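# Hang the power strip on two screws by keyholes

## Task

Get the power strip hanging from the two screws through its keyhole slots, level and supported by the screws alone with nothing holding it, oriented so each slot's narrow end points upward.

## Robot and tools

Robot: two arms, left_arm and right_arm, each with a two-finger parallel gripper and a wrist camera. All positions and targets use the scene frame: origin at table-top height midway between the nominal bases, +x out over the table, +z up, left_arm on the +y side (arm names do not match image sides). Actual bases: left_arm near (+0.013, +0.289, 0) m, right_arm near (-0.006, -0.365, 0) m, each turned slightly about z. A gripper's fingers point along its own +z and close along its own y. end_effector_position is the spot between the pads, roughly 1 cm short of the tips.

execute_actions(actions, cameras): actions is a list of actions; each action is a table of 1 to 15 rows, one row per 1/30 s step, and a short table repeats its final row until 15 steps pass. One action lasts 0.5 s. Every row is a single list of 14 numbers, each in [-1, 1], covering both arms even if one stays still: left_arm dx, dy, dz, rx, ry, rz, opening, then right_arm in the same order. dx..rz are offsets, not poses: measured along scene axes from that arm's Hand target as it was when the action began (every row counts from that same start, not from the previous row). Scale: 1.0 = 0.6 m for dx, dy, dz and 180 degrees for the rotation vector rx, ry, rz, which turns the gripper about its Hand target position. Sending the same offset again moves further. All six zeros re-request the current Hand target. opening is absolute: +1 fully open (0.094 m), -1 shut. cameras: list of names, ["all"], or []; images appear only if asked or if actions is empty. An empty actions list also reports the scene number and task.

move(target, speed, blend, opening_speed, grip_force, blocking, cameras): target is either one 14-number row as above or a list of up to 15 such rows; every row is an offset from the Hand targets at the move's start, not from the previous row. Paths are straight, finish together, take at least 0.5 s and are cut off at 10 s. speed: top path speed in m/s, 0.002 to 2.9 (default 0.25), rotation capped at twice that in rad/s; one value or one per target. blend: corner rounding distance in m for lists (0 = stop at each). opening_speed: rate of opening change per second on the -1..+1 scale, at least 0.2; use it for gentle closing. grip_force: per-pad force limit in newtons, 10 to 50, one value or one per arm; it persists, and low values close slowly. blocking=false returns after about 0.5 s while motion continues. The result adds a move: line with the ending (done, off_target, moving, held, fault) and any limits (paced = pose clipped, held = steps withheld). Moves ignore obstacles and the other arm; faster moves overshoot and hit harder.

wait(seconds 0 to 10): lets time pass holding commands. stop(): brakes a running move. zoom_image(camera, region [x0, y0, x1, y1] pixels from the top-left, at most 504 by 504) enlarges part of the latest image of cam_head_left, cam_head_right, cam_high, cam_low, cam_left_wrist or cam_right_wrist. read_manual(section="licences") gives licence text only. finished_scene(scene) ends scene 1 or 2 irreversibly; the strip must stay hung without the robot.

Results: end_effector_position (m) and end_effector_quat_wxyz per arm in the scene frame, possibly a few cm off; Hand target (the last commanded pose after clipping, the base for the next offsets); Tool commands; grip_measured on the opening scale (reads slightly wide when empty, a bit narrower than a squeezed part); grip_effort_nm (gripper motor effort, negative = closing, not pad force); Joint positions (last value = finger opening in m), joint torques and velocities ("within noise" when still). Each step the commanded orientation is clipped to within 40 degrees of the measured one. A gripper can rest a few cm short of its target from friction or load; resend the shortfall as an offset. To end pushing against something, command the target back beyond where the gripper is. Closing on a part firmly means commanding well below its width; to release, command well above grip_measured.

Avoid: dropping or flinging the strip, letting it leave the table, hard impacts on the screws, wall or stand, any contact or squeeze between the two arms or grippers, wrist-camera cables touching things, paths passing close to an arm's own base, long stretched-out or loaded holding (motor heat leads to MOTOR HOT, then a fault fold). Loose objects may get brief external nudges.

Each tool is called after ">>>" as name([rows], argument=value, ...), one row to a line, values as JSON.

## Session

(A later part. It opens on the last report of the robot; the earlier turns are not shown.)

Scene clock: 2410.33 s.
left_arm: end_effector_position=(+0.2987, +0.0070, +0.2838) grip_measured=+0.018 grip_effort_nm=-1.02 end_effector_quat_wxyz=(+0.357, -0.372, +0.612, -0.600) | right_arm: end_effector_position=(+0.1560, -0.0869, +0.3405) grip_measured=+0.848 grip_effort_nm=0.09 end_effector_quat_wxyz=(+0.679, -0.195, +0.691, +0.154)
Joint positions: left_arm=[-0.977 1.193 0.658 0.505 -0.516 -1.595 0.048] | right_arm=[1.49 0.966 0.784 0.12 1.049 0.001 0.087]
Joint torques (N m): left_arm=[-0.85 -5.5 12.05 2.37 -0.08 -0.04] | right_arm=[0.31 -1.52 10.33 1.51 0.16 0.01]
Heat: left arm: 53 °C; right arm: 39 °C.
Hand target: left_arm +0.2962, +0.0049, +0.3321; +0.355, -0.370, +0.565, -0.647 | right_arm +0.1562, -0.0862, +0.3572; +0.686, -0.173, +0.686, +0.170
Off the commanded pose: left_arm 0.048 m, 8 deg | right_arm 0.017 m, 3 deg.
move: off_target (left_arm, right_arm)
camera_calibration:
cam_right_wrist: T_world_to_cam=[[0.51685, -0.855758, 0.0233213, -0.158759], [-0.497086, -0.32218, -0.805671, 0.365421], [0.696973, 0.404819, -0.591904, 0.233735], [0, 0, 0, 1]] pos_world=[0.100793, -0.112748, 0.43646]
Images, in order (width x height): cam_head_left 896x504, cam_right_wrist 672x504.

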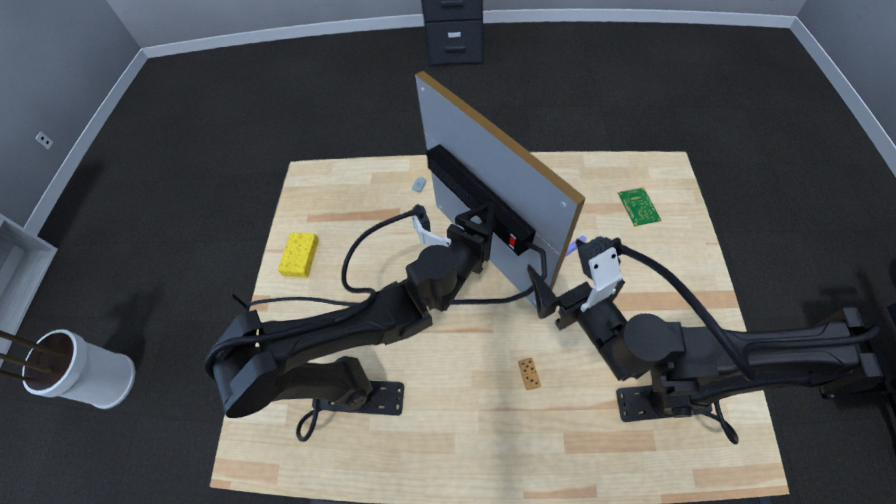

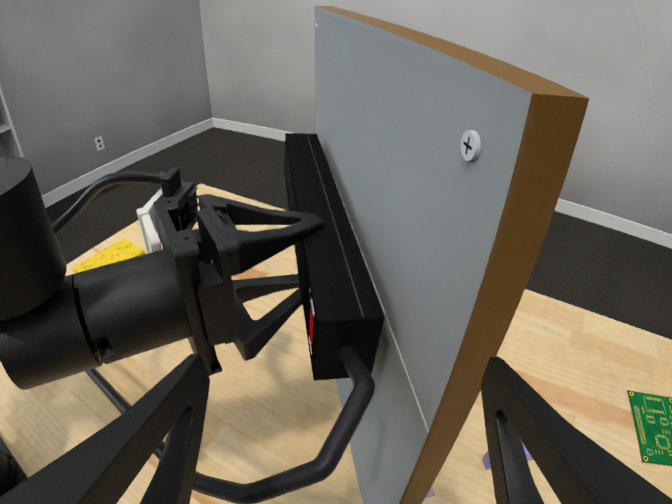

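>>> move(target=[0.0088,-0.0058,0.0,0,0,0.0,-0.4, 0,0,0,0,0,0,0.85], speed=0.04, cameras=["cam_head_left", "cam_right_wrist"])

>>> zoom_image(camera="cam_right_wrist", region=[240, 130, 440, 430])

>>> zoom_image(camera="cam_head_left", region=[410, 120, 540, 260])

Scene clock: 2418.67 s.
left_arm: end_effector_position=(+0.2990, +0.0064, +0.2900) grip_measured=+0.018 grip_effort_nm=-1.02 end_effector_quat_wxyz=(+0.357, -0.372, +0.608, -0.604) | right_arm: end_effector_position=(+0.1560, -0.0869, +0.3405) grip_measured=+0.848 grip_effort_nm=0.09 end_effector_quat_wxyz=(+0.679, -0.195, +0.691, +0.154)
Joint positions: left_arm=[-0.977 1.191 0.671 0.502 -0.516 -1.595 0.048] | right_arm=[1.49 0.966 0.784 0.12 1.049 0.001 0.087]
Joint torques (N m): left_arm=[-0.1 -3.47 12.19 2.52 0.02 -0.02] | right_arm=[0.32 -1.54 10.33 1.5 0.16 0.01]
Heat: left arm: 53 °C; right arm: 39 °C.
Hand target: left_arm +0.3015, +0.0015, +0.3321; +0.355, -0.370, +0.565, -0.647 | right_arm +0.1562, -0.0862, +0.3572; +0.686, -0.173, +0.686, +0.170
Off the commanded pose: left_arm 0.042 m, 7 deg | right_arm 0.017 m, 3 deg.
move: off_target (left_arm, right_arm)
camera_calibration:
cam_right_wrist: T_world_to_cam=[[0.51685, -0.855758, 0.0233213, -0.158759], [-0.497086, -0.32218, -0.805671, 0.365421], [0.696973, 0.404819, -0.591904, 0.233735], [0, 0, 0, 1]] pos_world=[0.100793, -0.112748, 0.43646]
Images, in order (width x height): cam_head_left 896x504, cam_right_wrist 672x504.

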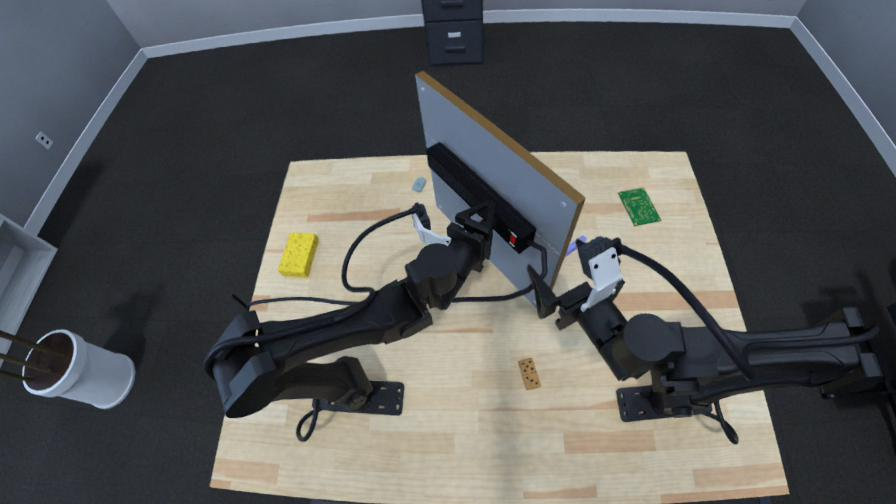

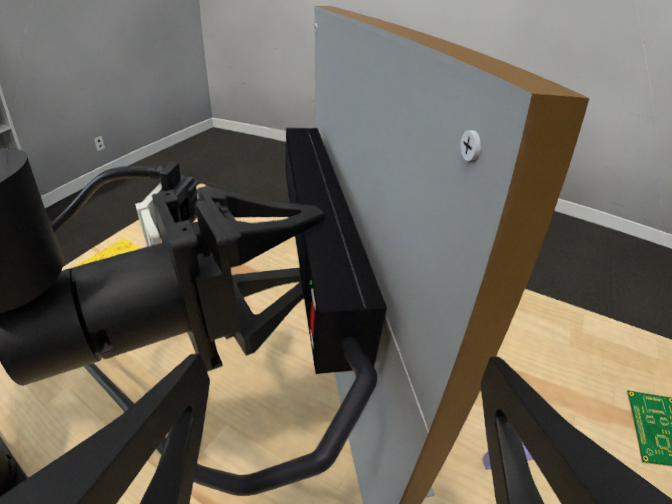

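Scaled by 1.680 from the camera's 672x504 image, which has a finer 960x720 frame.

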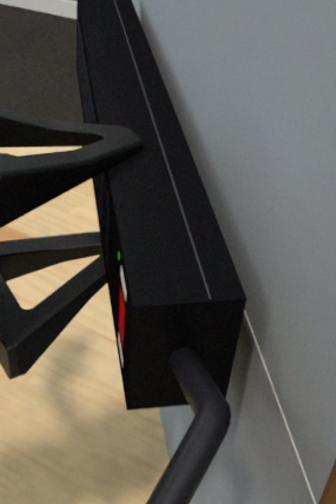

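Scaled by 3.600 from the camera's 896x504 image, which has a finer 1280x720 frame.

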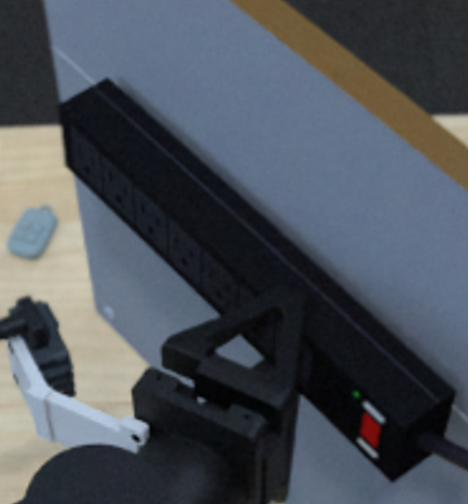

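>>> move(target=[0.003,0.008,-0.02,0,0,0.0,-0.4, 0,0,0,0,0,0,0.85], speed=0.04)

>>> move(target=[0.0,0.0,-0.015,0,0,0.0,-0.4, 0,0,0,0,0,0,0.85], speed=0.04, cameras=["cam_head_left", "cam_right_wrist"])

>>> zoom_image(camera="cam_right_wrist", region=[240, 130, 440, 430])

>>> zoom_image(camera="cam_head_left", region=[410, 120, 540, 260])

Scene clock: 2427.63 s.
left_arm: end_effector_position=(+0.3015, +0.0078, +0.2959) grip_measured=+0.018 grip_effort_nm=-1.02 end_effector_quat_wxyz=(+0.356, -0.371, +0.599, -0.614) | right_arm: end_effector_position=(+0.1560, -0.0869, +0.3405) grip_measured=+0.848 grip_effort_nm=0.09 end_effector_quat_wxyz=(+0.679, -0.195, +0.691, +0.154)
Joint positions: left_arm=[-0.964 1.191 0.671 0.528 -0.501 -1.595 0.048] | right_arm=[1.49 0.966 0.784 0.12 1.049 0.001 0.087]
Joint torques (N m): left_arm=[0.44 -3.02 8.39 2.74 0.02 -0.04] | right_arm=[0.31 -1.54 10.32 1.5 0.15 0.01]
Heat: left arm: 53 °C; right arm: 39 °C.
Hand target: left_arm +0.3033, +0.0063, +0.3201; +0.355, -0.370, +0.565, -0.647 | right_arm +0.1562, -0.0862, +0.3572; +0.686, -0.173, +0.686, +0.170
Off the commanded pose: left_arm 0.024 m, 6 deg | right_arm 0.017 m, 3 deg.
move: off_target (left_arm, right_arm)

Scene clock: 2428.53 s.
left_arm: end_effector_position=(+0.3034, +0.0066, +0.2944) grip_measured=+0.018 grip_effort_nm=-1.02 end_effector_quat_wxyz=(+0.357, -0.372, +0.594, -0.618) | right_arm: end_effector_position=(+0.1560, -0.0869, +0.3405) grip_measured=+0.848 grip_effort_nm=0.09 end_effector_quat_wxyz=(+0.679, -0.195, +0.691, +0.154)
Joint positions: left_arm=[-0.962 1.208 0.662 0.567 -0.503 -1.596 0.048] | right_arm=[1.49 0.966 0.784 0.12 1.049 0.001 0.087]
Joint torques (N m): left_arm=[0.2 -3.21 6.84 2.68 0.05 -0.04] | right_arm=[0.31 -1.52 10.3 1.51 0.16 0.01]
Heat: left arm: 53 °C; right arm: 39 °C.
Hand target: left_arm +0.3033, +0.0063, +0.3111; +0.355, -0.370, +0.565, -0.647 | right_arm +0.1562, -0.0862, +0.3572; +0.686, -0.173, +0.686, +0.170
Off the commanded pose: left_arm 0.017 m, 5 deg | right_arm 0.017 m, 3 deg.
move: off_target (left_arm, right_arm)
camera_calibration:
cam_right_wrist: T_world_to_cam=[[0.51685, -0.855758, 0.0233213, -0.158759], [-0.497086, -0.32218, -0.805671, 0.365421], [0.696973, 0.404819, -0.591904, 0.233735], [0, 0, 0, 1]] pos_world=[0.100793, -0.112748, 0.43646]
Images, in order (width x height): cam_head_left 896x504, cam_right_wrist 672x504.

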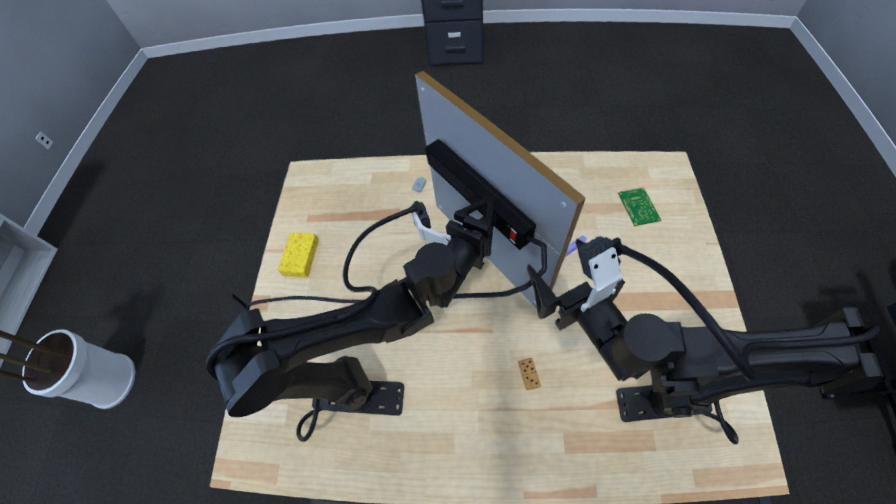

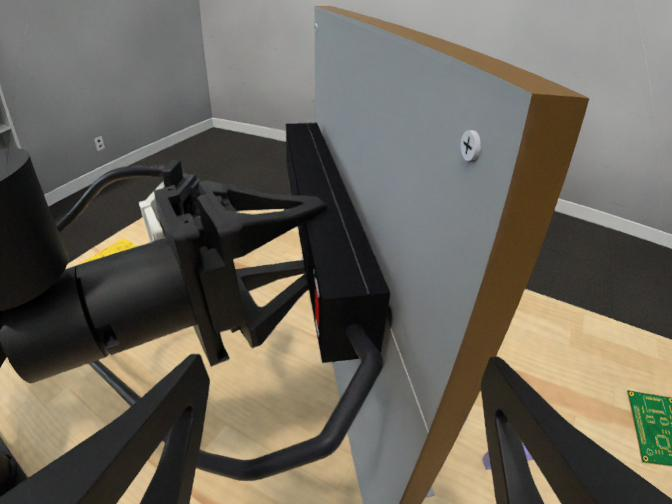

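Scaled by 1.680 from the camera's 672x504 image, which has a finer 960x720 frame.

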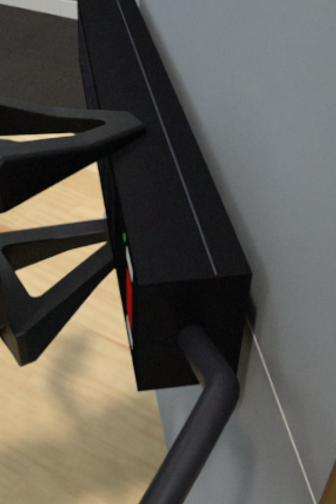

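Scaled by 3.600 from the camera's 896x504 image, which has a finer 1280x720 frame.

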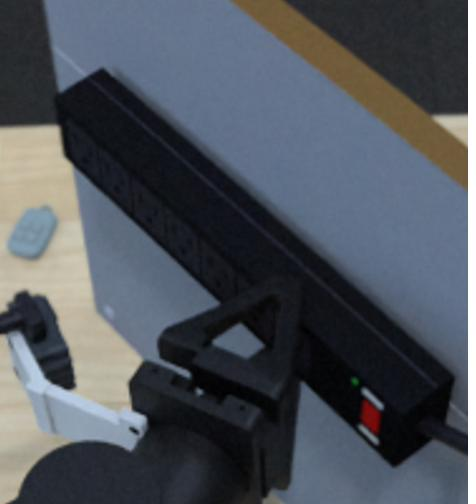

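>>> move(target=[-0.001,0.0015,-0.021,0.0025,-0.003,0.0,-0.4, 0,0,0,0,0,0,0.85], speed=0.04, cameras=["cam_head_left", "cam_right_wrist"])

>>> zoom_image(camera="cam_right_wrist", region=[240, 130, 440, 430])

>>> zoom_image(camera="cam_head_left", region=[410, 120, 540, 260])

Scene clock: 2438.10 s.
left_arm: end_effector_position=(+0.3028, +0.0068, +0.2800) grip_measured=+0.018 grip_effort_nm=-1.02 end_effector_quat_wxyz=(+0.357, -0.371, +0.594, -0.618) | right_arm: end_effector_position=(+0.1560, -0.0869, +0.3405) grip_measured=+0.848 grip_effort_nm=0.09 end_effector_quat_wxyz=(+0.679, -0.195, +0.691, +0.154)
Joint positions: left_arm=[-0.962 1.229 0.615 0.634 -0.501 -1.596 0.048] | right_arm=[1.49 0.966 0.784 0.12 1.049 0.001 0.087]
Joint torques (N m): left_arm=[0.23 -3.55 6.54 2.78 0.06 0.12] | right_arm=[0.31 -1.54 10.32 1.51 0.16 0.02]
Heat: left arm: 54 °C; right arm: 40 °C.
Hand target: left_arm +0.3027, +0.0071, +0.2985; +0.359, -0.365, +0.566, -0.647 | right_arm +0.1562, -0.0862, +0.3572; +0.686, -0.173, +0.686, +0.170
Off the commanded pose: left_arm 0.018 m, 5 deg | right_arm 0.017 m, 3 deg.
move: off_target (left_arm, right_arm)
camera_calibration:
cam_right_wrist: T_world_to_cam=[[0.51685, -0.855758, 0.0233213, -0.158759], [-0.497086, -0.32218, -0.805671, 0.365421], [0.696973, 0.404819, -0.591904, 0.233735], [0, 0, 0, 1]] pos_world=[0.100793, -0.112748, 0.43646]
Images, in order (width x height): cam_head_left 896x504, cam_right_wrist 672x504.

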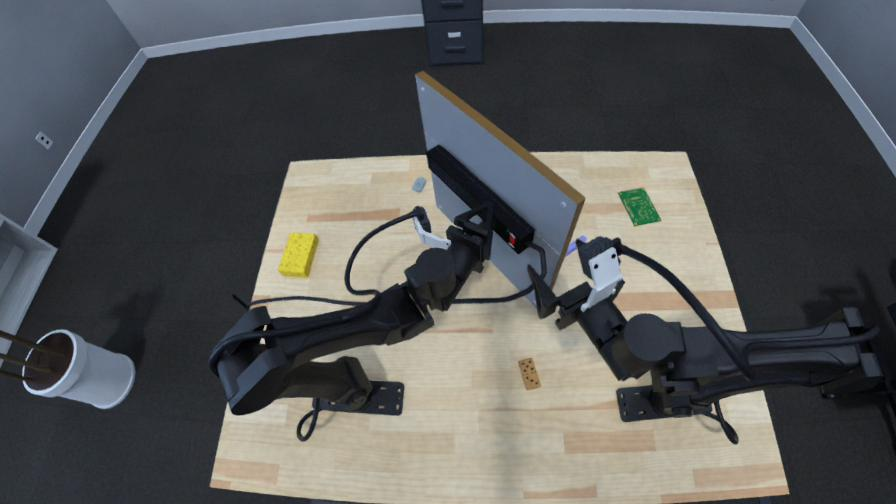

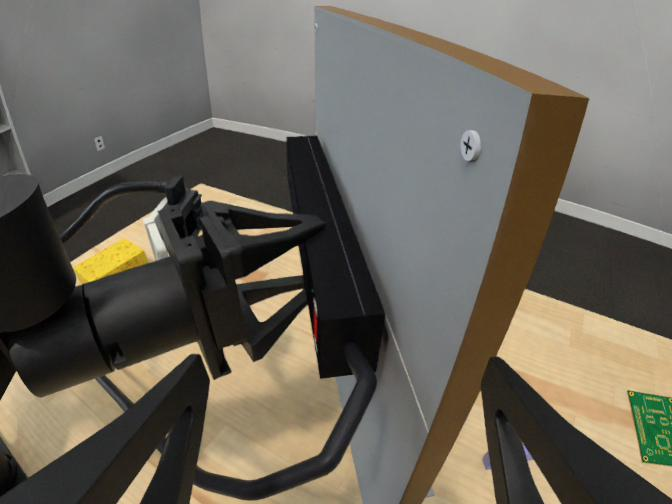

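Scaled by 1.680 from the camera's 672x504 image, which has a finer 960x720 frame.

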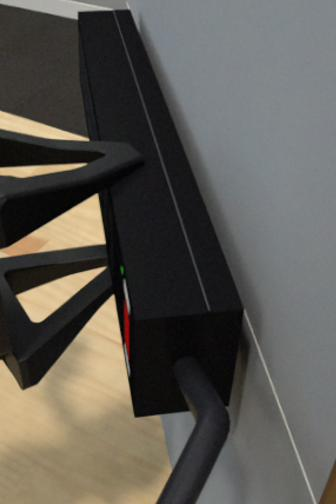

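Scaled by 3.600 from the camera's 896x504 image, which has a finer 1280x720 frame.

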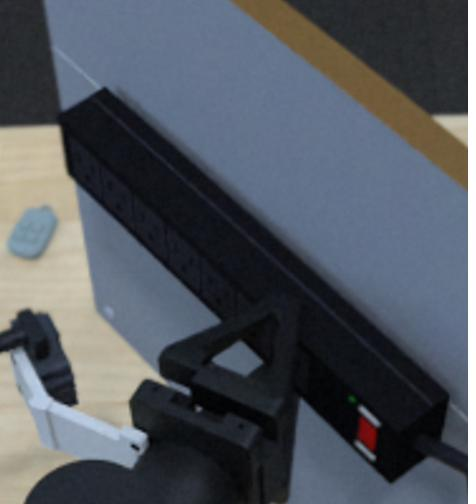

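>>> move(target=[0.0083,-0.0104,0,0,0,0.0,-0.4, 0,0,0,0,0,0,0.85], speed=0.03, cameras=["cam_head_left", "cam_right_wrist"])

>>> zoom_image(camera="cam_right_wrist", region=[240, 130, 440, 430])

>>> zoom_image(camera="cam_head_left", region=[410, 120, 540, 260])

Scene clock: 2443.43 s.
left_arm: end_effector_position=(+0.3059, +0.0082, +0.2791) grip_measured=+0.018 grip_effort_nm=-1.02 end_effector_quat_wxyz=(+0.363, -0.377, +0.588, -0.616) | right_arm: end_effector_position=(+0.1560, -0.0869, +0.3405) grip_measured=+0.848 grip_effort_nm=0.09 end_effector_quat_wxyz=(+0.679, -0.195, +0.691, +0.154)
Joint positions: left_arm=[-0.962 1.244 0.615 0.656 -0.522 -1.595 0.048] | right_arm=[1.49 0.966 0.784 0.12 1.049 0.001 0.087]
Joint torques (N m): left_arm=[0.51 -2.32 8.54 2.69 0.29 0.11] | right_arm=[0.31 -1.52 10.32 1.51 0.16 0.01]
Heat: left arm: 54 °C; right arm: 40 °C.
Hand target: left_arm +0.3077, +0.0009, +0.2985; +0.359, -0.365, +0.566, -0.646 | right_arm +0.1562, -0.0862, +0.3572; +0.686, -0.173, +0.686, +0.170
Off the commanded pose: left_arm 0.021 m, 5 deg | right_arm 0.017 m, 3 deg.
move: off_target (left_arm, right_arm)
camera_calibration:
cam_right_wrist: T_world_to_cam=[[0.51685, -0.855758, 0.0233213, -0.158759], [-0.497086, -0.32218, -0.805671, 0.365421], [0.696973, 0.404819, -0.591904, 0.233735], [0, 0, 0, 1]] pos_world=[0.100793, -0.112748, 0.43646]
Images, in order (width x height): cam_head_left 896x504, cam_right_wrist 672x504.

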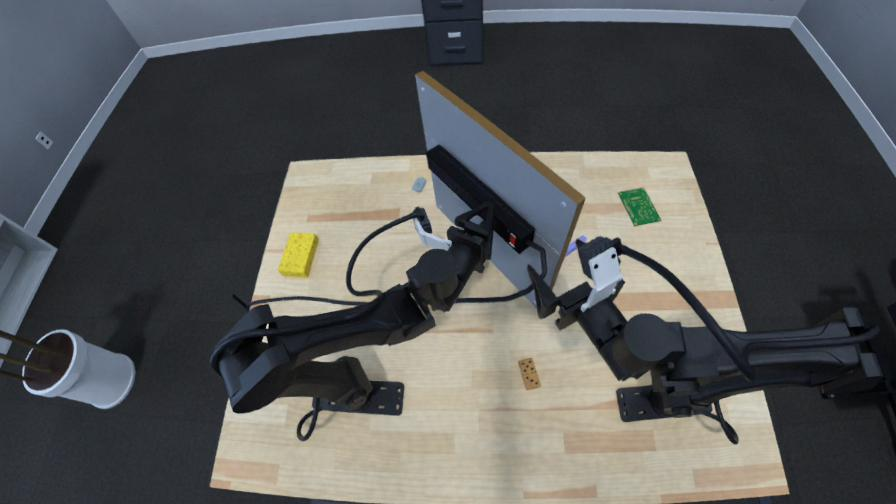

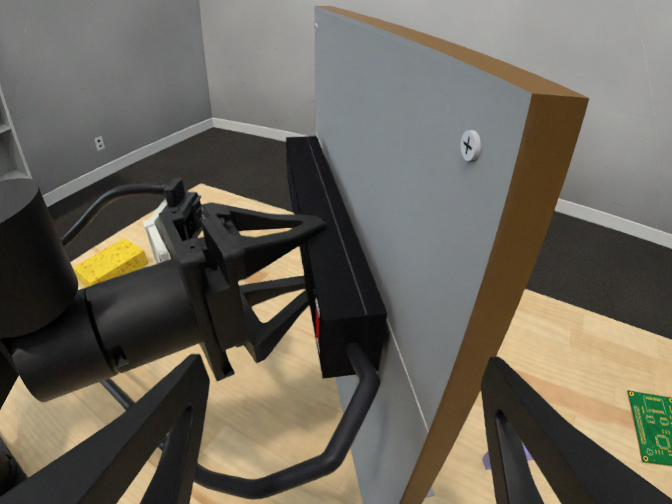

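Scaled by 1.680 from the camera's 672x504 image, which has a finer 960x720 frame.

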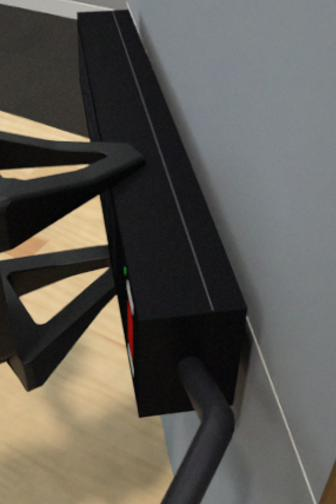

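Scaled by 3.600 from the camera's 896x504 image, which has a finer 1280x720 frame.

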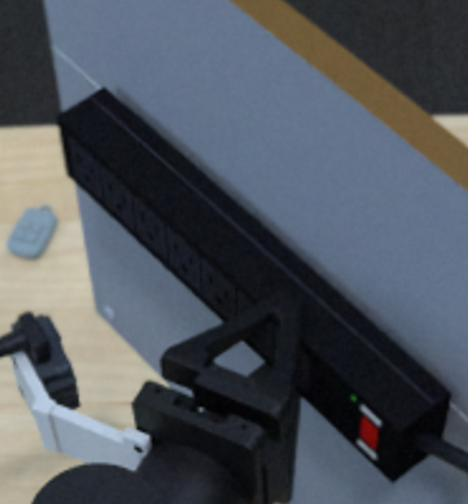

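>>> move(target=[-0.004,0.005,-0.006,0,0,0.0,-0.4, 0,0,0,0,0,0,0.85], speed=0.03)

>>> move(target=[0,0,-0.006,0,0,0.0,-0.4, 0,0,0,0,0,0,0.85], speed=0.03)

>>> move(target=[0,0,-0.006,0,0,0.0,-0.4, 0,0,0,0,0,0,0.85], speed=0.03, cameras=["cam_head_left", "cam_right_wrist"])

>>> zoom_image(camera="cam_right_wrist", region=[240, 130, 440, 430])

>>> zoom_image(camera="cam_head_left", region=[410, 120, 540, 260])

Scene clock: 2455.97 s.
left_arm: end_effector_position=(+0.3054, +0.0081, +0.2791) grip_measured=+0.018 grip_effort_nm=-1.02 end_effector_quat_wxyz=(+0.362, -0.376, +0.587, -0.618) | right_arm: end_effector_position=(+0.1560, -0.0869, +0.3405) grip_measured=+0.848 grip_effort_nm=0.09 end_effector_quat_wxyz=(+0.679, -0.195, +0.691, +0.154)
Joint positions: left_arm=[-0.962 1.244 0.611 0.663 -0.519 -1.595 0.048] | right_arm=[1.49 0.966 0.784 0.12 1.049 0.001 0.087]
Joint torques (N m): left_arm=[0.29 -2.86 7.09 2.69 0.25 0.08] | right_arm=[0.31 -1.52 10.33 1.5 0.16 0.01]
Heat: left arm: 53 °C; right arm: 40 °C.
Hand target: left_arm +0.3053, +0.0039, +0.2948; +0.359, -0.365, +0.566, -0.646 | right_arm +0.1562, -0.0862, +0.3572; +0.686, -0.173, +0.686, +0.170
Off the commanded pose: left_arm 0.016 m, 4 deg | right_arm 0.017 m, 3 deg.
move: off_target (left_arm, right_arm)

Scene clock: 2456.83 s.
left_arm: end_effector_position=(+0.3051, +0.0078, +0.2786) grip_measured=+0.018 grip_effort_nm=-1.02 end_effector_quat_wxyz=(+0.362, -0.375, +0.584, -0.623) | right_arm: end_effector_position=(+0.1560, -0.0869, +0.3405) grip_measured=+0.848 grip_effort_nm=0.09 end_effector_quat_wxyz=(+0.679, -0.195, +0.691, +0.154)
Joint positions: left_arm=[-0.962 1.25 0.601 0.693 -0.516 -1.594 0.048] | right_arm=[1.49 0.966 0.784 0.12 1.049 0.001 0.087]
Joint torques (N m): left_arm=[0.4 -2.8 6.98 2.62 0.23 0.07] | right_arm=[0.31 -1.52 10.32 1.5 0.16 0.01]
Heat: left arm: 53 °C; right arm: 40 °C.
Hand target: left_arm +0.3053, +0.0039, +0.2913; +0.359, -0.365, +0.566, -0.646 | right_arm +0.1562, -0.0862, +0.3572; +0.686, -0.173, +0.686, +0.170
Off the commanded pose: left_arm 0.013 m, 4 deg | right_arm 0.017 m, 3 deg.
move: off_target (left_arm, right_arm)

Scene clock: 2457.67 s.
left_arm: end_effector_position=(+0.3050, +0.0079, +0.2780) grip_measured=+0.018 grip_effort_nm=-1.02 end_effector_quat_wxyz=(+0.362, -0.375, +0.579, -0.627) | right_arm: end_effector_position=(+0.1560, -0.0869, +0.3405) grip_measured=+0.848 grip_effort_nm=0.09 end_effector_quat_wxyz=(+0.679, -0.195, +0.691, +0.154)
Joint positions: left_arm=[-0.962 1.257 0.591 0.721 -0.516 -1.594 0.048] | right_arm=[1.49 0.966 0.784 0.12 1.049 0.001 0.087]
Joint torques (N m): left_arm=[0.31 -2.74 6.86 2.46 0.21 0.08] | right_arm=[0.31 -1.54 10.32 1.5 0.16 0.02]
Heat: left arm: 53 °C; right arm: 40 °C.
Hand target: left_arm +0.3053, +0.0039, +0.2878; +0.359, -0.365, +0.565, -0.647 | right_arm +0.1562, -0.0862, +0.3572; +0.686, -0.173, +0.686, +0.170
Off the commanded pose: left_arm 0.010 m, 3 deg | right_arm 0.017 m, 3 deg.
move: off_target (left_arm, right_arm)
camera_calibration:
cam_right_wrist: T_world_to_cam=[[0.51685, -0.855758, 0.0233213, -0.158759], [-0.497086, -0.32218, -0.805671, 0.365421], [0.696973, 0.404819, -0.591904, 0.233735], [0, 0, 0, 1]] pos_world=[0.100793, -0.112748, 0.43646]
Images, in order (width x height): cam_head_left 896x504, cam_right_wrist 672x504.

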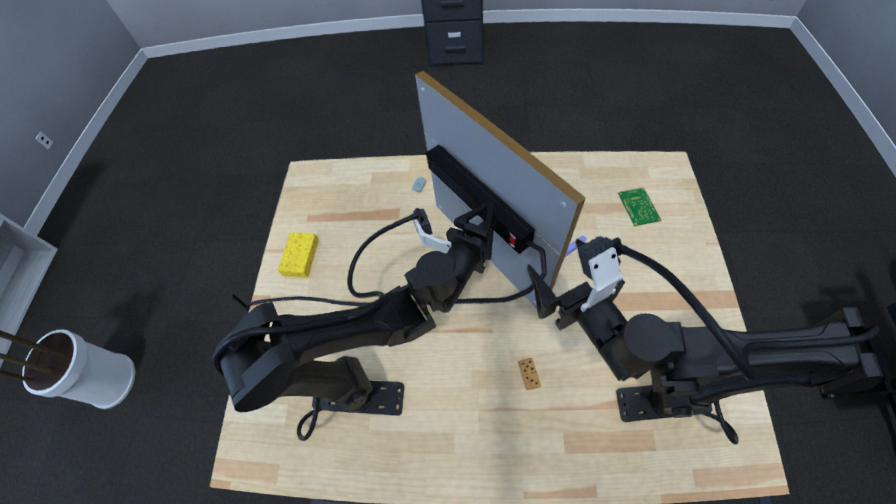

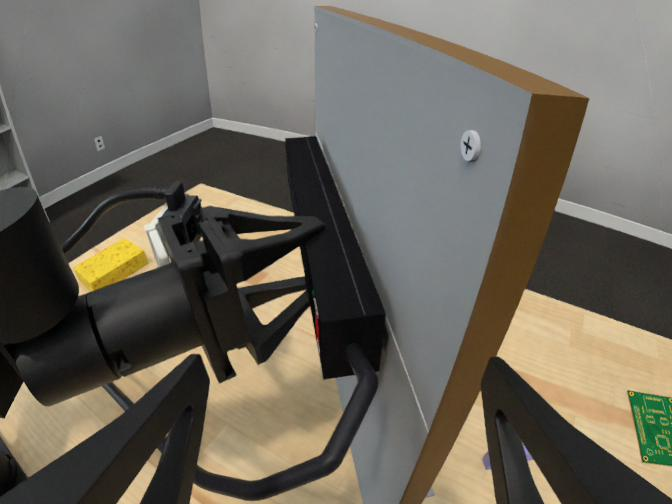

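Scaled by 1.680 from the camera's 672x504 image, which has a finer 960x720 frame.

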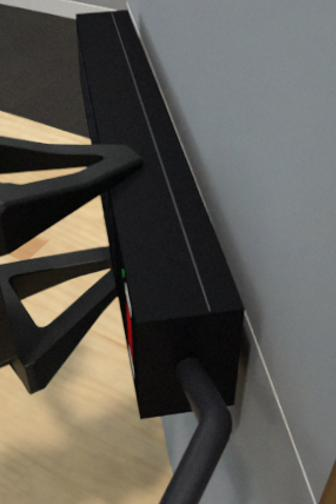

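Scaled by 3.600 from the camera's 896x504 image, which has a finer 1280x720 frame.

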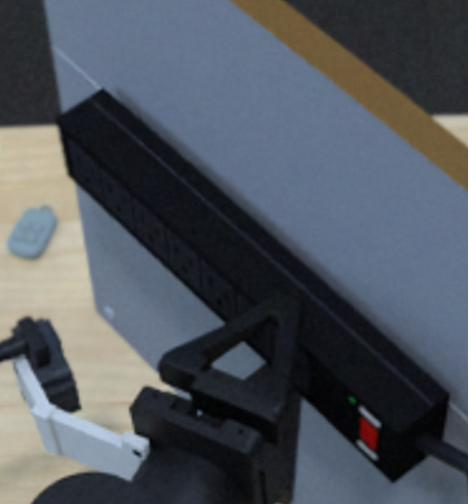

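>>> move(target=[0,0,0,0,0,0.0,-0.4, 0.048,-0.060,-0.01,0,0,0.02,0.85], speed=0.2, cameras=["cam_right_wrist"])

>>> zoom_image(camera="cam_right_wrist", region=[200, 130, 400, 430])

Scene clock: 2475.00 s.
left_arm: end_effector_position=(+0.3050, +0.0079, +0.2781) grip_measured=+0.018 grip_effort_nm=-1.02 end_effector_quat_wxyz=(+0.362, -0.375, +0.579, -0.627) | right_arm: end_effector_position=(+0.1842, -0.1203, +0.3544) grip_measured=+0.849 grip_effort_nm=0.09 end_effector_quat_wxyz=(+0.681, -0.194, +0.679, +0.194)
Joint positions: left_arm=[-0.962 1.257 0.591 0.722 -0.516 -1.594 0.048] | right_arm=[1.265 0.798 0.741 0.06 0.767 -0.004 0.087]
Joint torques (N m): left_arm=[0.4 -2.51 6.99 2.51 0.18 0.09] | right_arm=[-0.53 -1.55 6.82 1.26 -0.05 0.03]
Heat: left arm: 52 °C; right arm: 40 °C.
Hand target: left_arm +0.3053, +0.0039, +0.2878; +0.359, -0.365, +0.565, -0.647 | right_arm +0.1851, -0.1223, +0.3512; +0.680, -0.195, +0.681, +0.191
Off the commanded pose: left_arm 0.010 m, 3 deg | right_arm 0.004 m, 0 deg.
move: off_target (left_arm)
camera_calibration:
cam_right_wrist: T_world_to_cam=[[0.564774, -0.824825, -0.0263365, -0.189649], [-0.476705, -0.300027, -0.826279, 0.386144], [0.673634, 0.479216, -0.562645, 0.238652], [0, 0, 0, 1]] pos_world=[0.130421, -0.154939, 0.448344]
Images, in order (width x height): cam_right_wrist 672x504.

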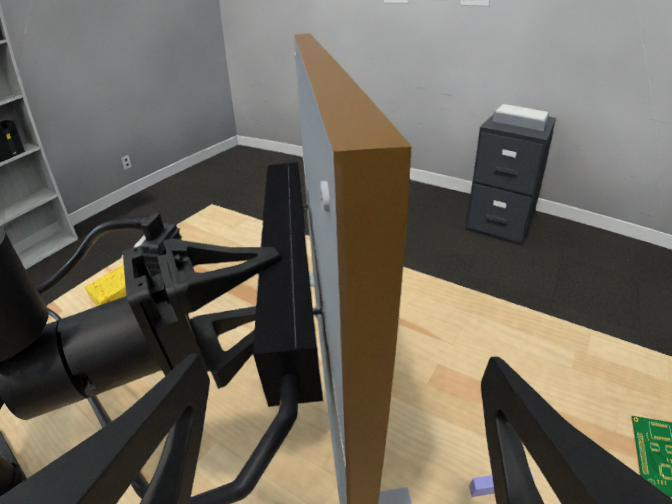

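Scaled by 1.680 from the camera's 672x504 image, which has a finer 960x720 frame.

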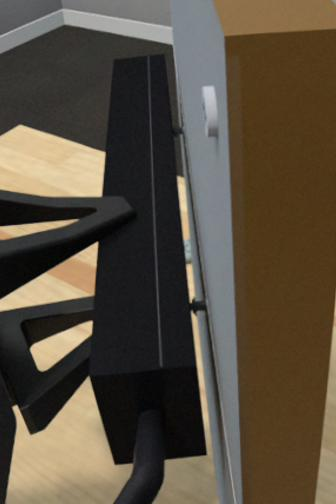

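>>> move([
  [-0.05,0.062,0.0,0,0,0.0,-0.4, 0,0,0,0,0,0,0.85],
  [-0.125,0.156,0.03,0,0,-0.167,-0.4, 0,0,0.0,0,0,0.17,0.85],
], speed=0.15, blend=[0.02, 0], cameras=["cam_head_left", "cam_right_wrist"])

Scene clock: 2492.63 s.
left_arm: end_effector_position=(+0.2328, +0.0948, +0.2878) grip_measured=+0.018 grip_effort_nm=-1.02 end_effector_quat_wxyz=(+0.157, -0.227, +0.657, -0.701) | right_arm: end_effector_position=(+0.1839, -0.1221, +0.3472) grip_measured=+0.849 grip_effort_nm=0.09 end_effector_quat_wxyz=(+0.598, -0.368, +0.612, +0.363)
Joint positions: left_arm=[-0.294 0.645 0.412 0.275 0.696 -1.711 0.048] | right_arm=[0.601 0.71 0.717 -0.029 -0.428 -0.004 0.087]
Joint torques (N m): left_arm=[0.54 -1.11 7.38 2.35 -0.02 0.02] | right_arm=[-0.5 -0.1 7.45 1.69 -0.09 0]
Heat: left arm: 52 °C; right arm: 38 °C.
Hand target: left_arm +0.2303, +0.0975, +0.3058; +0.179, -0.206, +0.641, -0.718 | right_arm +0.1850, -0.1223, +0.3512; +0.605, -0.367, +0.605, +0.364
Off the commanded pose: left_arm 0.018 m, 4 deg | right_arm 0.004 m, 1 deg.
move: off_target (left_arm)
camera_calibration:
cam_right_wrist: T_world_to_cam=[[0.904386, -0.425377, -0.033771, -0.202316], [-0.272178, -0.514096, -0.813403, 0.311322], [0.328642, 0.744822, -0.58072, 0.337878], [0, 0, 0, 1]] pos_world=[0.156666, -0.17767, 0.44261]
Images, in order (width x height): cam_head_left 896x504, cam_right_wrist 672x504.

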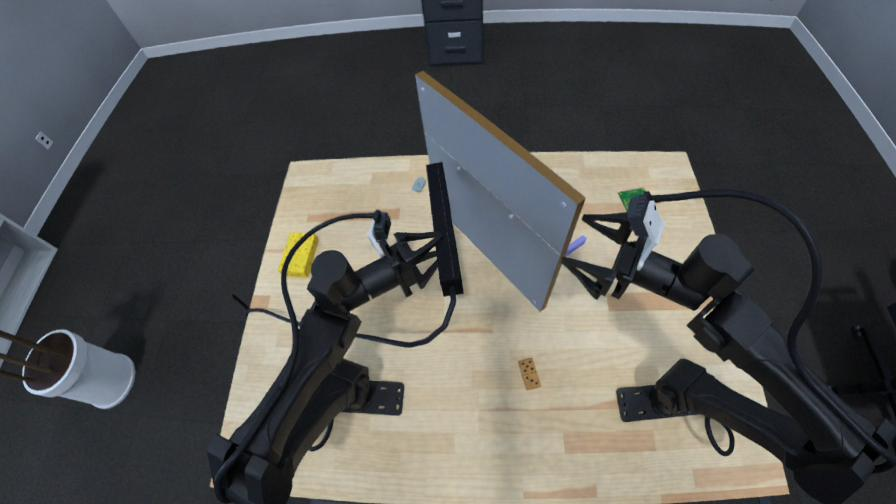

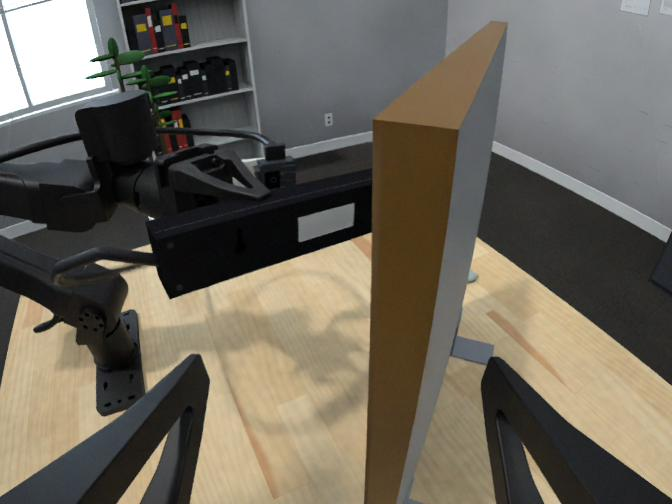

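>>> zoom_image(camera="cam_right_wrist", region=[130, 150, 390, 310])

Scaled by 1.938 from the camera's 672x504 image, which has a finer 960x720 frame.

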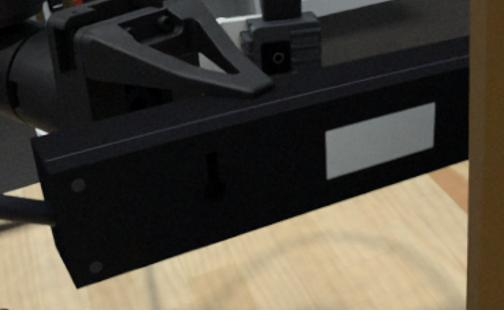

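>>> zoom_image(camera="cam_right_wrist", region=[140, 200, 280, 310])

Scaled by 3.600 from the camera's 672x504 image, which has a finer 960x720 frame.

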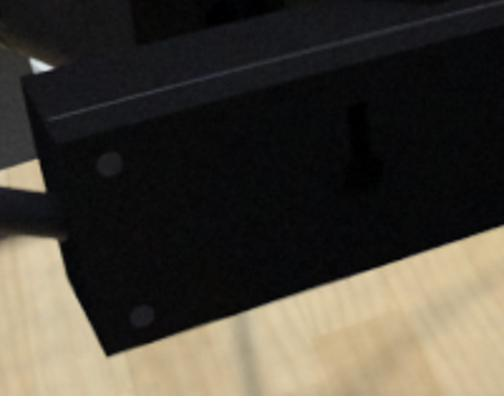

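>>> move([
  [0.1,-0.125,0.01,0,0,0.167,-0.4, 0,0,0.0,0,0,-0.17,0.85],
  [0.117,-0.146,-0.02,0,0,0.167,-0.4, 0,0,0.0,0,0,-0.17,0.85],
], speed=0.12, blend=[0.02, 0], cameras=["cam_head_left", "cam_right_wrist"])

>>> zoom_image(camera="cam_right_wrist", region=[200, 130, 400, 430])

>>> zoom_image(camera="cam_head_left", region=[410, 120, 540, 260])

Scene clock: 2557.50 s.
left_arm: end_effector_position=(+0.2994, +0.0244, +0.2489) grip_measured=+0.018 grip_effort_nm=-1.02 end_effector_quat_wxyz=(+0.364, -0.387, +0.606, -0.592) | right_arm: end_effector_position=(+0.1855, -0.1229, +0.3390) grip_measured=+0.849 grip_effort_nm=0.08 end_effector_quat_wxyz=(+0.672, -0.210, +0.688, +0.179)
Joint positions: left_arm=[-0.958 1.202 0.523 0.64 -0.534 -1.607 0.048] | right_arm=[1.252 0.784 0.717 0.02 0.752 -0.004 0.087]
Joint torques (N m): left_arm=[-0.38 -3.08 11.36 2.88 0.27 0.21] | right_arm=[0.58 -0.44 8.8 1.67 0.14 0.03]
Heat: left arm: 52 °C; right arm: 43 °C.
Hand target: left_arm +0.3005, +0.0099, +0.2936; +0.359, -0.365, +0.566, -0.646 | right_arm +0.1851, -0.1223, +0.3512; +0.680, -0.195, +0.681, +0.191
Off the commanded pose: left_arm 0.047 m, 8 deg | right_arm 0.012 m, 3 deg.
move: off_target (left_arm, right_arm); blend cut to 0.0121 m at target 1
camera_calibration:
cam_right_wrist: T_world_to_cam=[[0.565846, -0.824486, 0.00642777, -0.204266], [-0.486881, -0.340419, -0.804402, 0.362779], [0.665406, 0.452038, -0.594051, 0.239257], [0, 0, 0, 1]] pos_world=[0.13301, -0.153071, 0.435264]
Images, in order (width x height): cam_head_left 896x504, cam_right_wrist 672x504.

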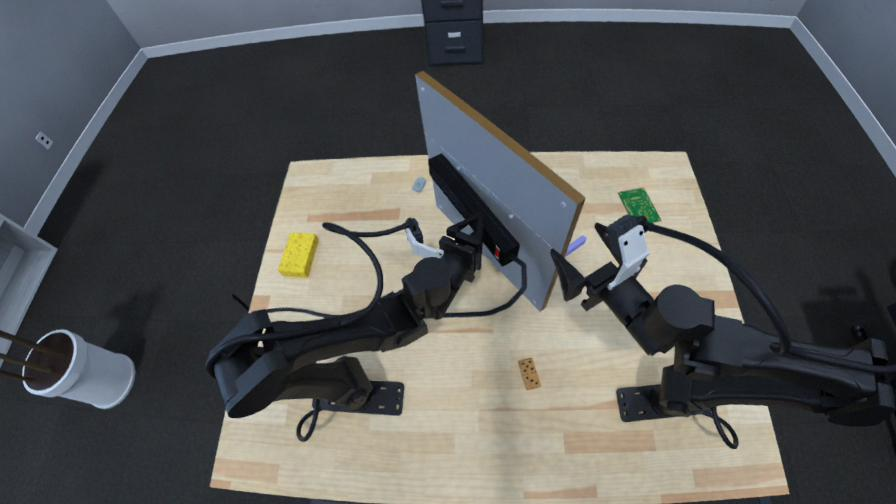

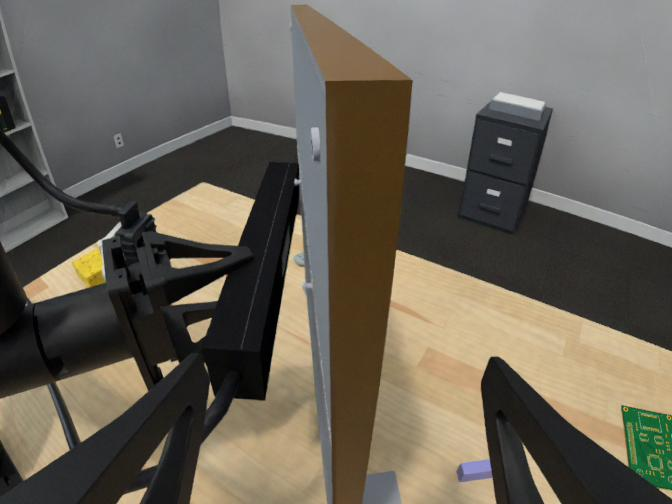

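Scaled by 1.680 from the camera's 672x504 image, which has a finer 960x720 frame.

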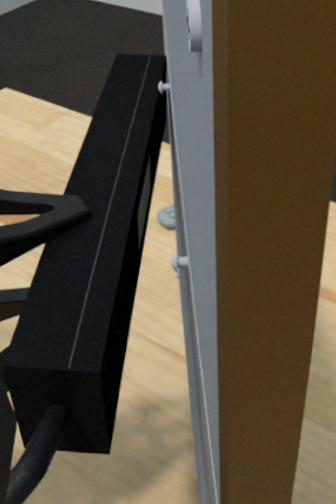

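Scaled by 3.600 from the camera's 896x504 image, which has a finer 1280x720 frame.

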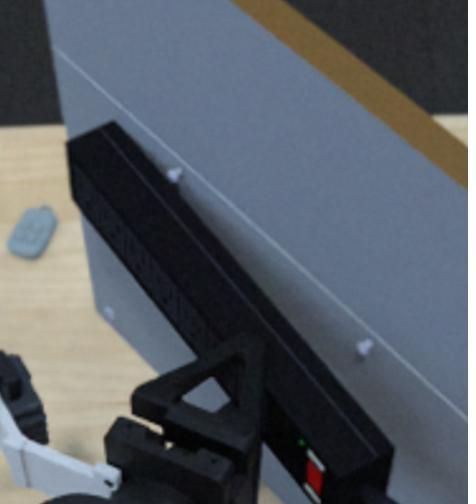

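>>> move(target=[0,0,0.08,-0.004,-0.0035,0.055,-0.4, 0,0,0.02,0,0,0,0.85], speed=0.12, cameras=["cam_head_left", "cam_right_wrist"])

>>> zoom_image(camera="cam_head_left", region=[410, 120, 540, 260])

Scene clock: 2566.13 s.
left_arm: end_effector_position=(+0.3009, +0.0143, +0.3113) grip_measured=+0.018 grip_effort_nm=-1.03 end_effector_quat_wxyz=(+0.416, -0.412, +0.556, -0.590) | right_arm: end_effector_position=(+0.1859, -0.1217, +0.3508) grip_measured=+0.849 grip_effort_nm=0.09 end_effector_quat_wxyz=(+0.676, -0.203, +0.684, +0.185)
Joint positions: left_arm=[-1.055 1.241 0.725 0.576 -0.764 -1.554 0.048] | right_arm=[1.252 0.795 0.75 0.02 0.753 -0.004 0.087]
Joint torques (N m): left_arm=[-0.7 -3.58 11.37 2.19 -0.01 0.14] | right_arm=[0.55 -0.54 10.3 1.27 0.13 0.02]
Heat: left arm: 54 °C; right arm: 43 °C.
Hand target: left_arm +0.3006, +0.0100, +0.3417; +0.414, -0.411, +0.526, -0.619 | right_arm +0.1851, -0.1223, +0.3632; +0.680, -0.195, +0.680, +0.191
Off the commanded pose: left_arm 0.031 m, 5 deg | right_arm 0.012 m, 1 deg.
move: off_target (left_arm, right_arm)
camera_calibration:
cam_right_wrist: T_world_to_cam=[[0.565215, -0.824909, -0.00750901, -0.198555], [-0.482646, -0.323292, -0.813962, 0.377501], [0.669018, 0.463688, -0.580869, 0.241564], [0, 0, 0, 1]] pos_world=[0.132815, -0.153757, 0.446098]
Images, in order (width x height): cam_head_left 896x504, cam_right_wrist 672x504.

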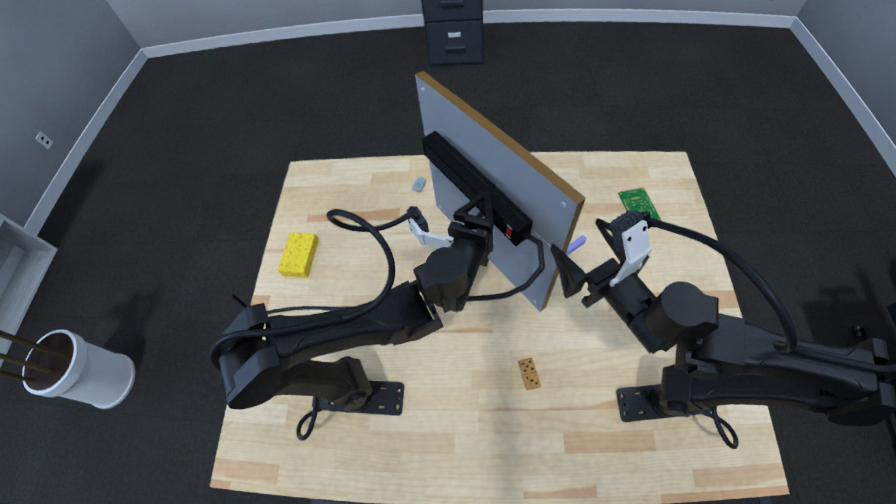

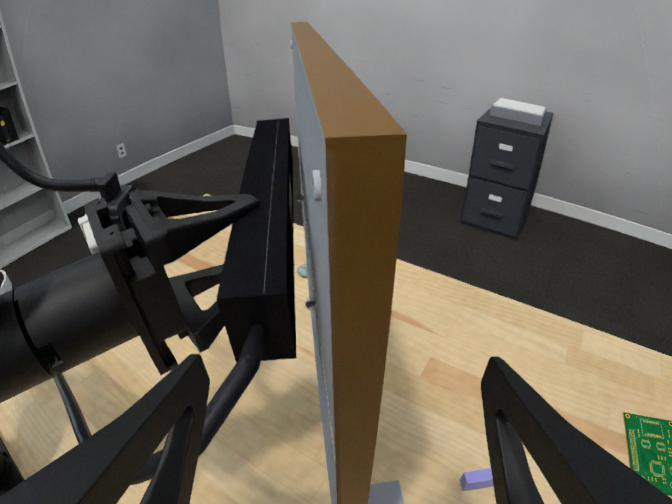

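Scaled by 3.600 from the camera's 896x504 image, which has a finer 1280x720 frame.

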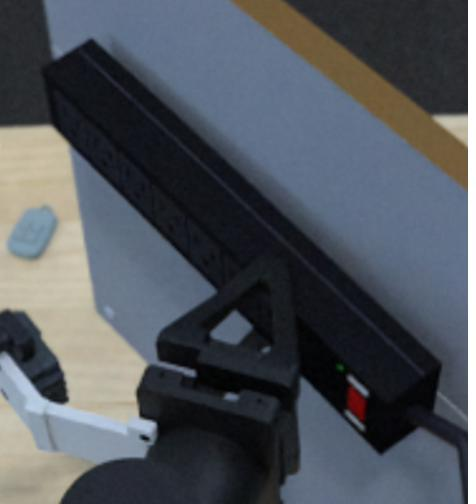

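>>> move(target=[0.003,-0.003,-0.068,0,0,0.006,-0.4, 0,0,0,0,0,0,0.85], speed=0.1, cameras=["cam_head_left", "cam_right_wrist"])

>>> zoom_image(camera="cam_head_left", region=[410, 120, 540, 260])

>>> zoom_image(camera="cam_right_wrist", region=[220, 90, 380, 390])

Scene clock: 2575.23 s.
left_arm: end_effector_position=(+0.3062, +0.0112, +0.2892) grip_measured=+0.018 grip_effort_nm=-1.02 end_effector_quat_wxyz=(+0.423, -0.421, +0.541, -0.593) | right_arm: end_effector_position=(+0.1859, -0.1217, +0.3508) grip_measured=+0.849 grip_effort_nm=0.08 end_effector_quat_wxyz=(+0.676, -0.203, +0.684, +0.185)
Joint positions: left_arm=[-1.057 1.325 0.667 0.745 -0.794 -1.551 0.048] | right_arm=[1.252 0.795 0.75 0.02 0.753 -0.004 0.087]
Joint torques (N m): left_arm=[-0.91 -3.78 6.46 2.43 0.04 0.13] | right_arm=[0.57 -0.54 10.3 1.27 0.12 0.03]
Heat: left arm: 54 °C; right arm: 42 °C.
Hand target: left_arm +0.3023, +0.0081, +0.3010; +0.420, -0.416, +0.522, -0.615 | right_arm +0.1851, -0.1223, +0.3632; +0.680, -0.195, +0.680, +0.191
Off the commanded pose: left_arm 0.013 m, 3 deg | right_arm 0.012 m, 1 deg.
move: off_target (left_arm, right_arm)
camera_calibration:
cam_right_wrist: T_world_to_cam=[[0.565215, -0.824909, -0.00750901, -0.198555], [-0.482646, -0.323292, -0.813962, 0.377501], [0.669018, 0.463688, -0.580869, 0.241564], [0, 0, 0, 1]] pos_world=[0.132815, -0.153757, 0.446098]
Images, in order (width x height): cam_head_left 896x504, cam_right_wrist 672x504.

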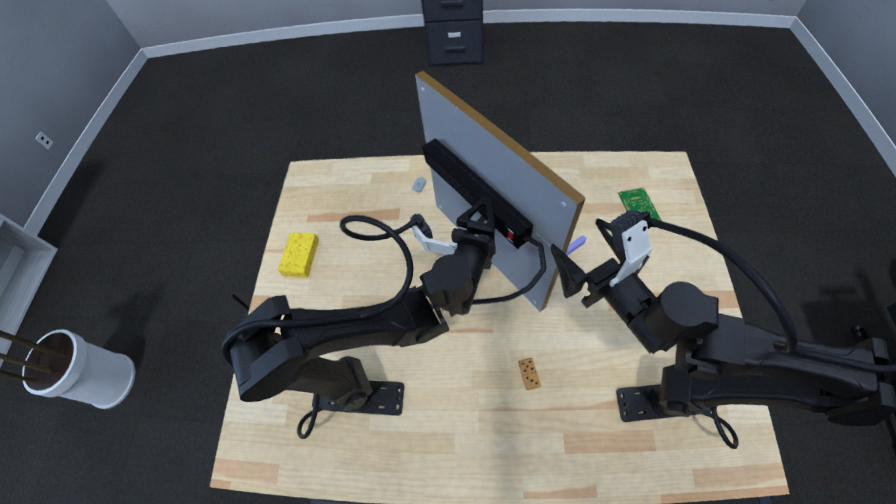

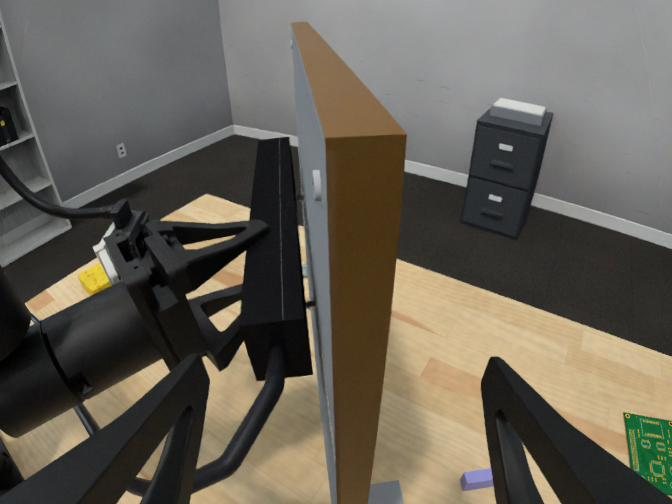

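Scaled by 3.600 from the camera's 896x504 image, which has a finer 1280x720 frame.

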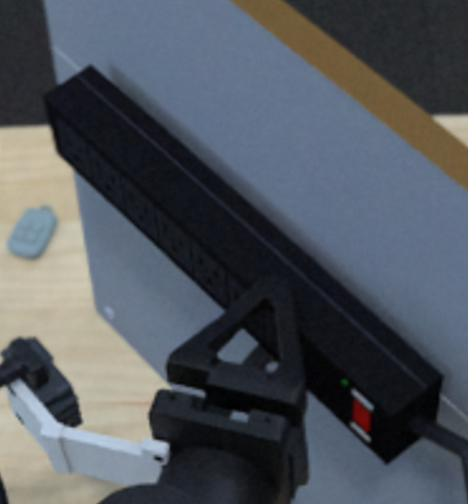

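Scaled by 1.680 from the camera's 672x504 image, which has a finer 960x720 frame.

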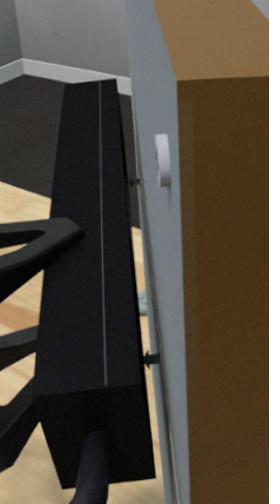

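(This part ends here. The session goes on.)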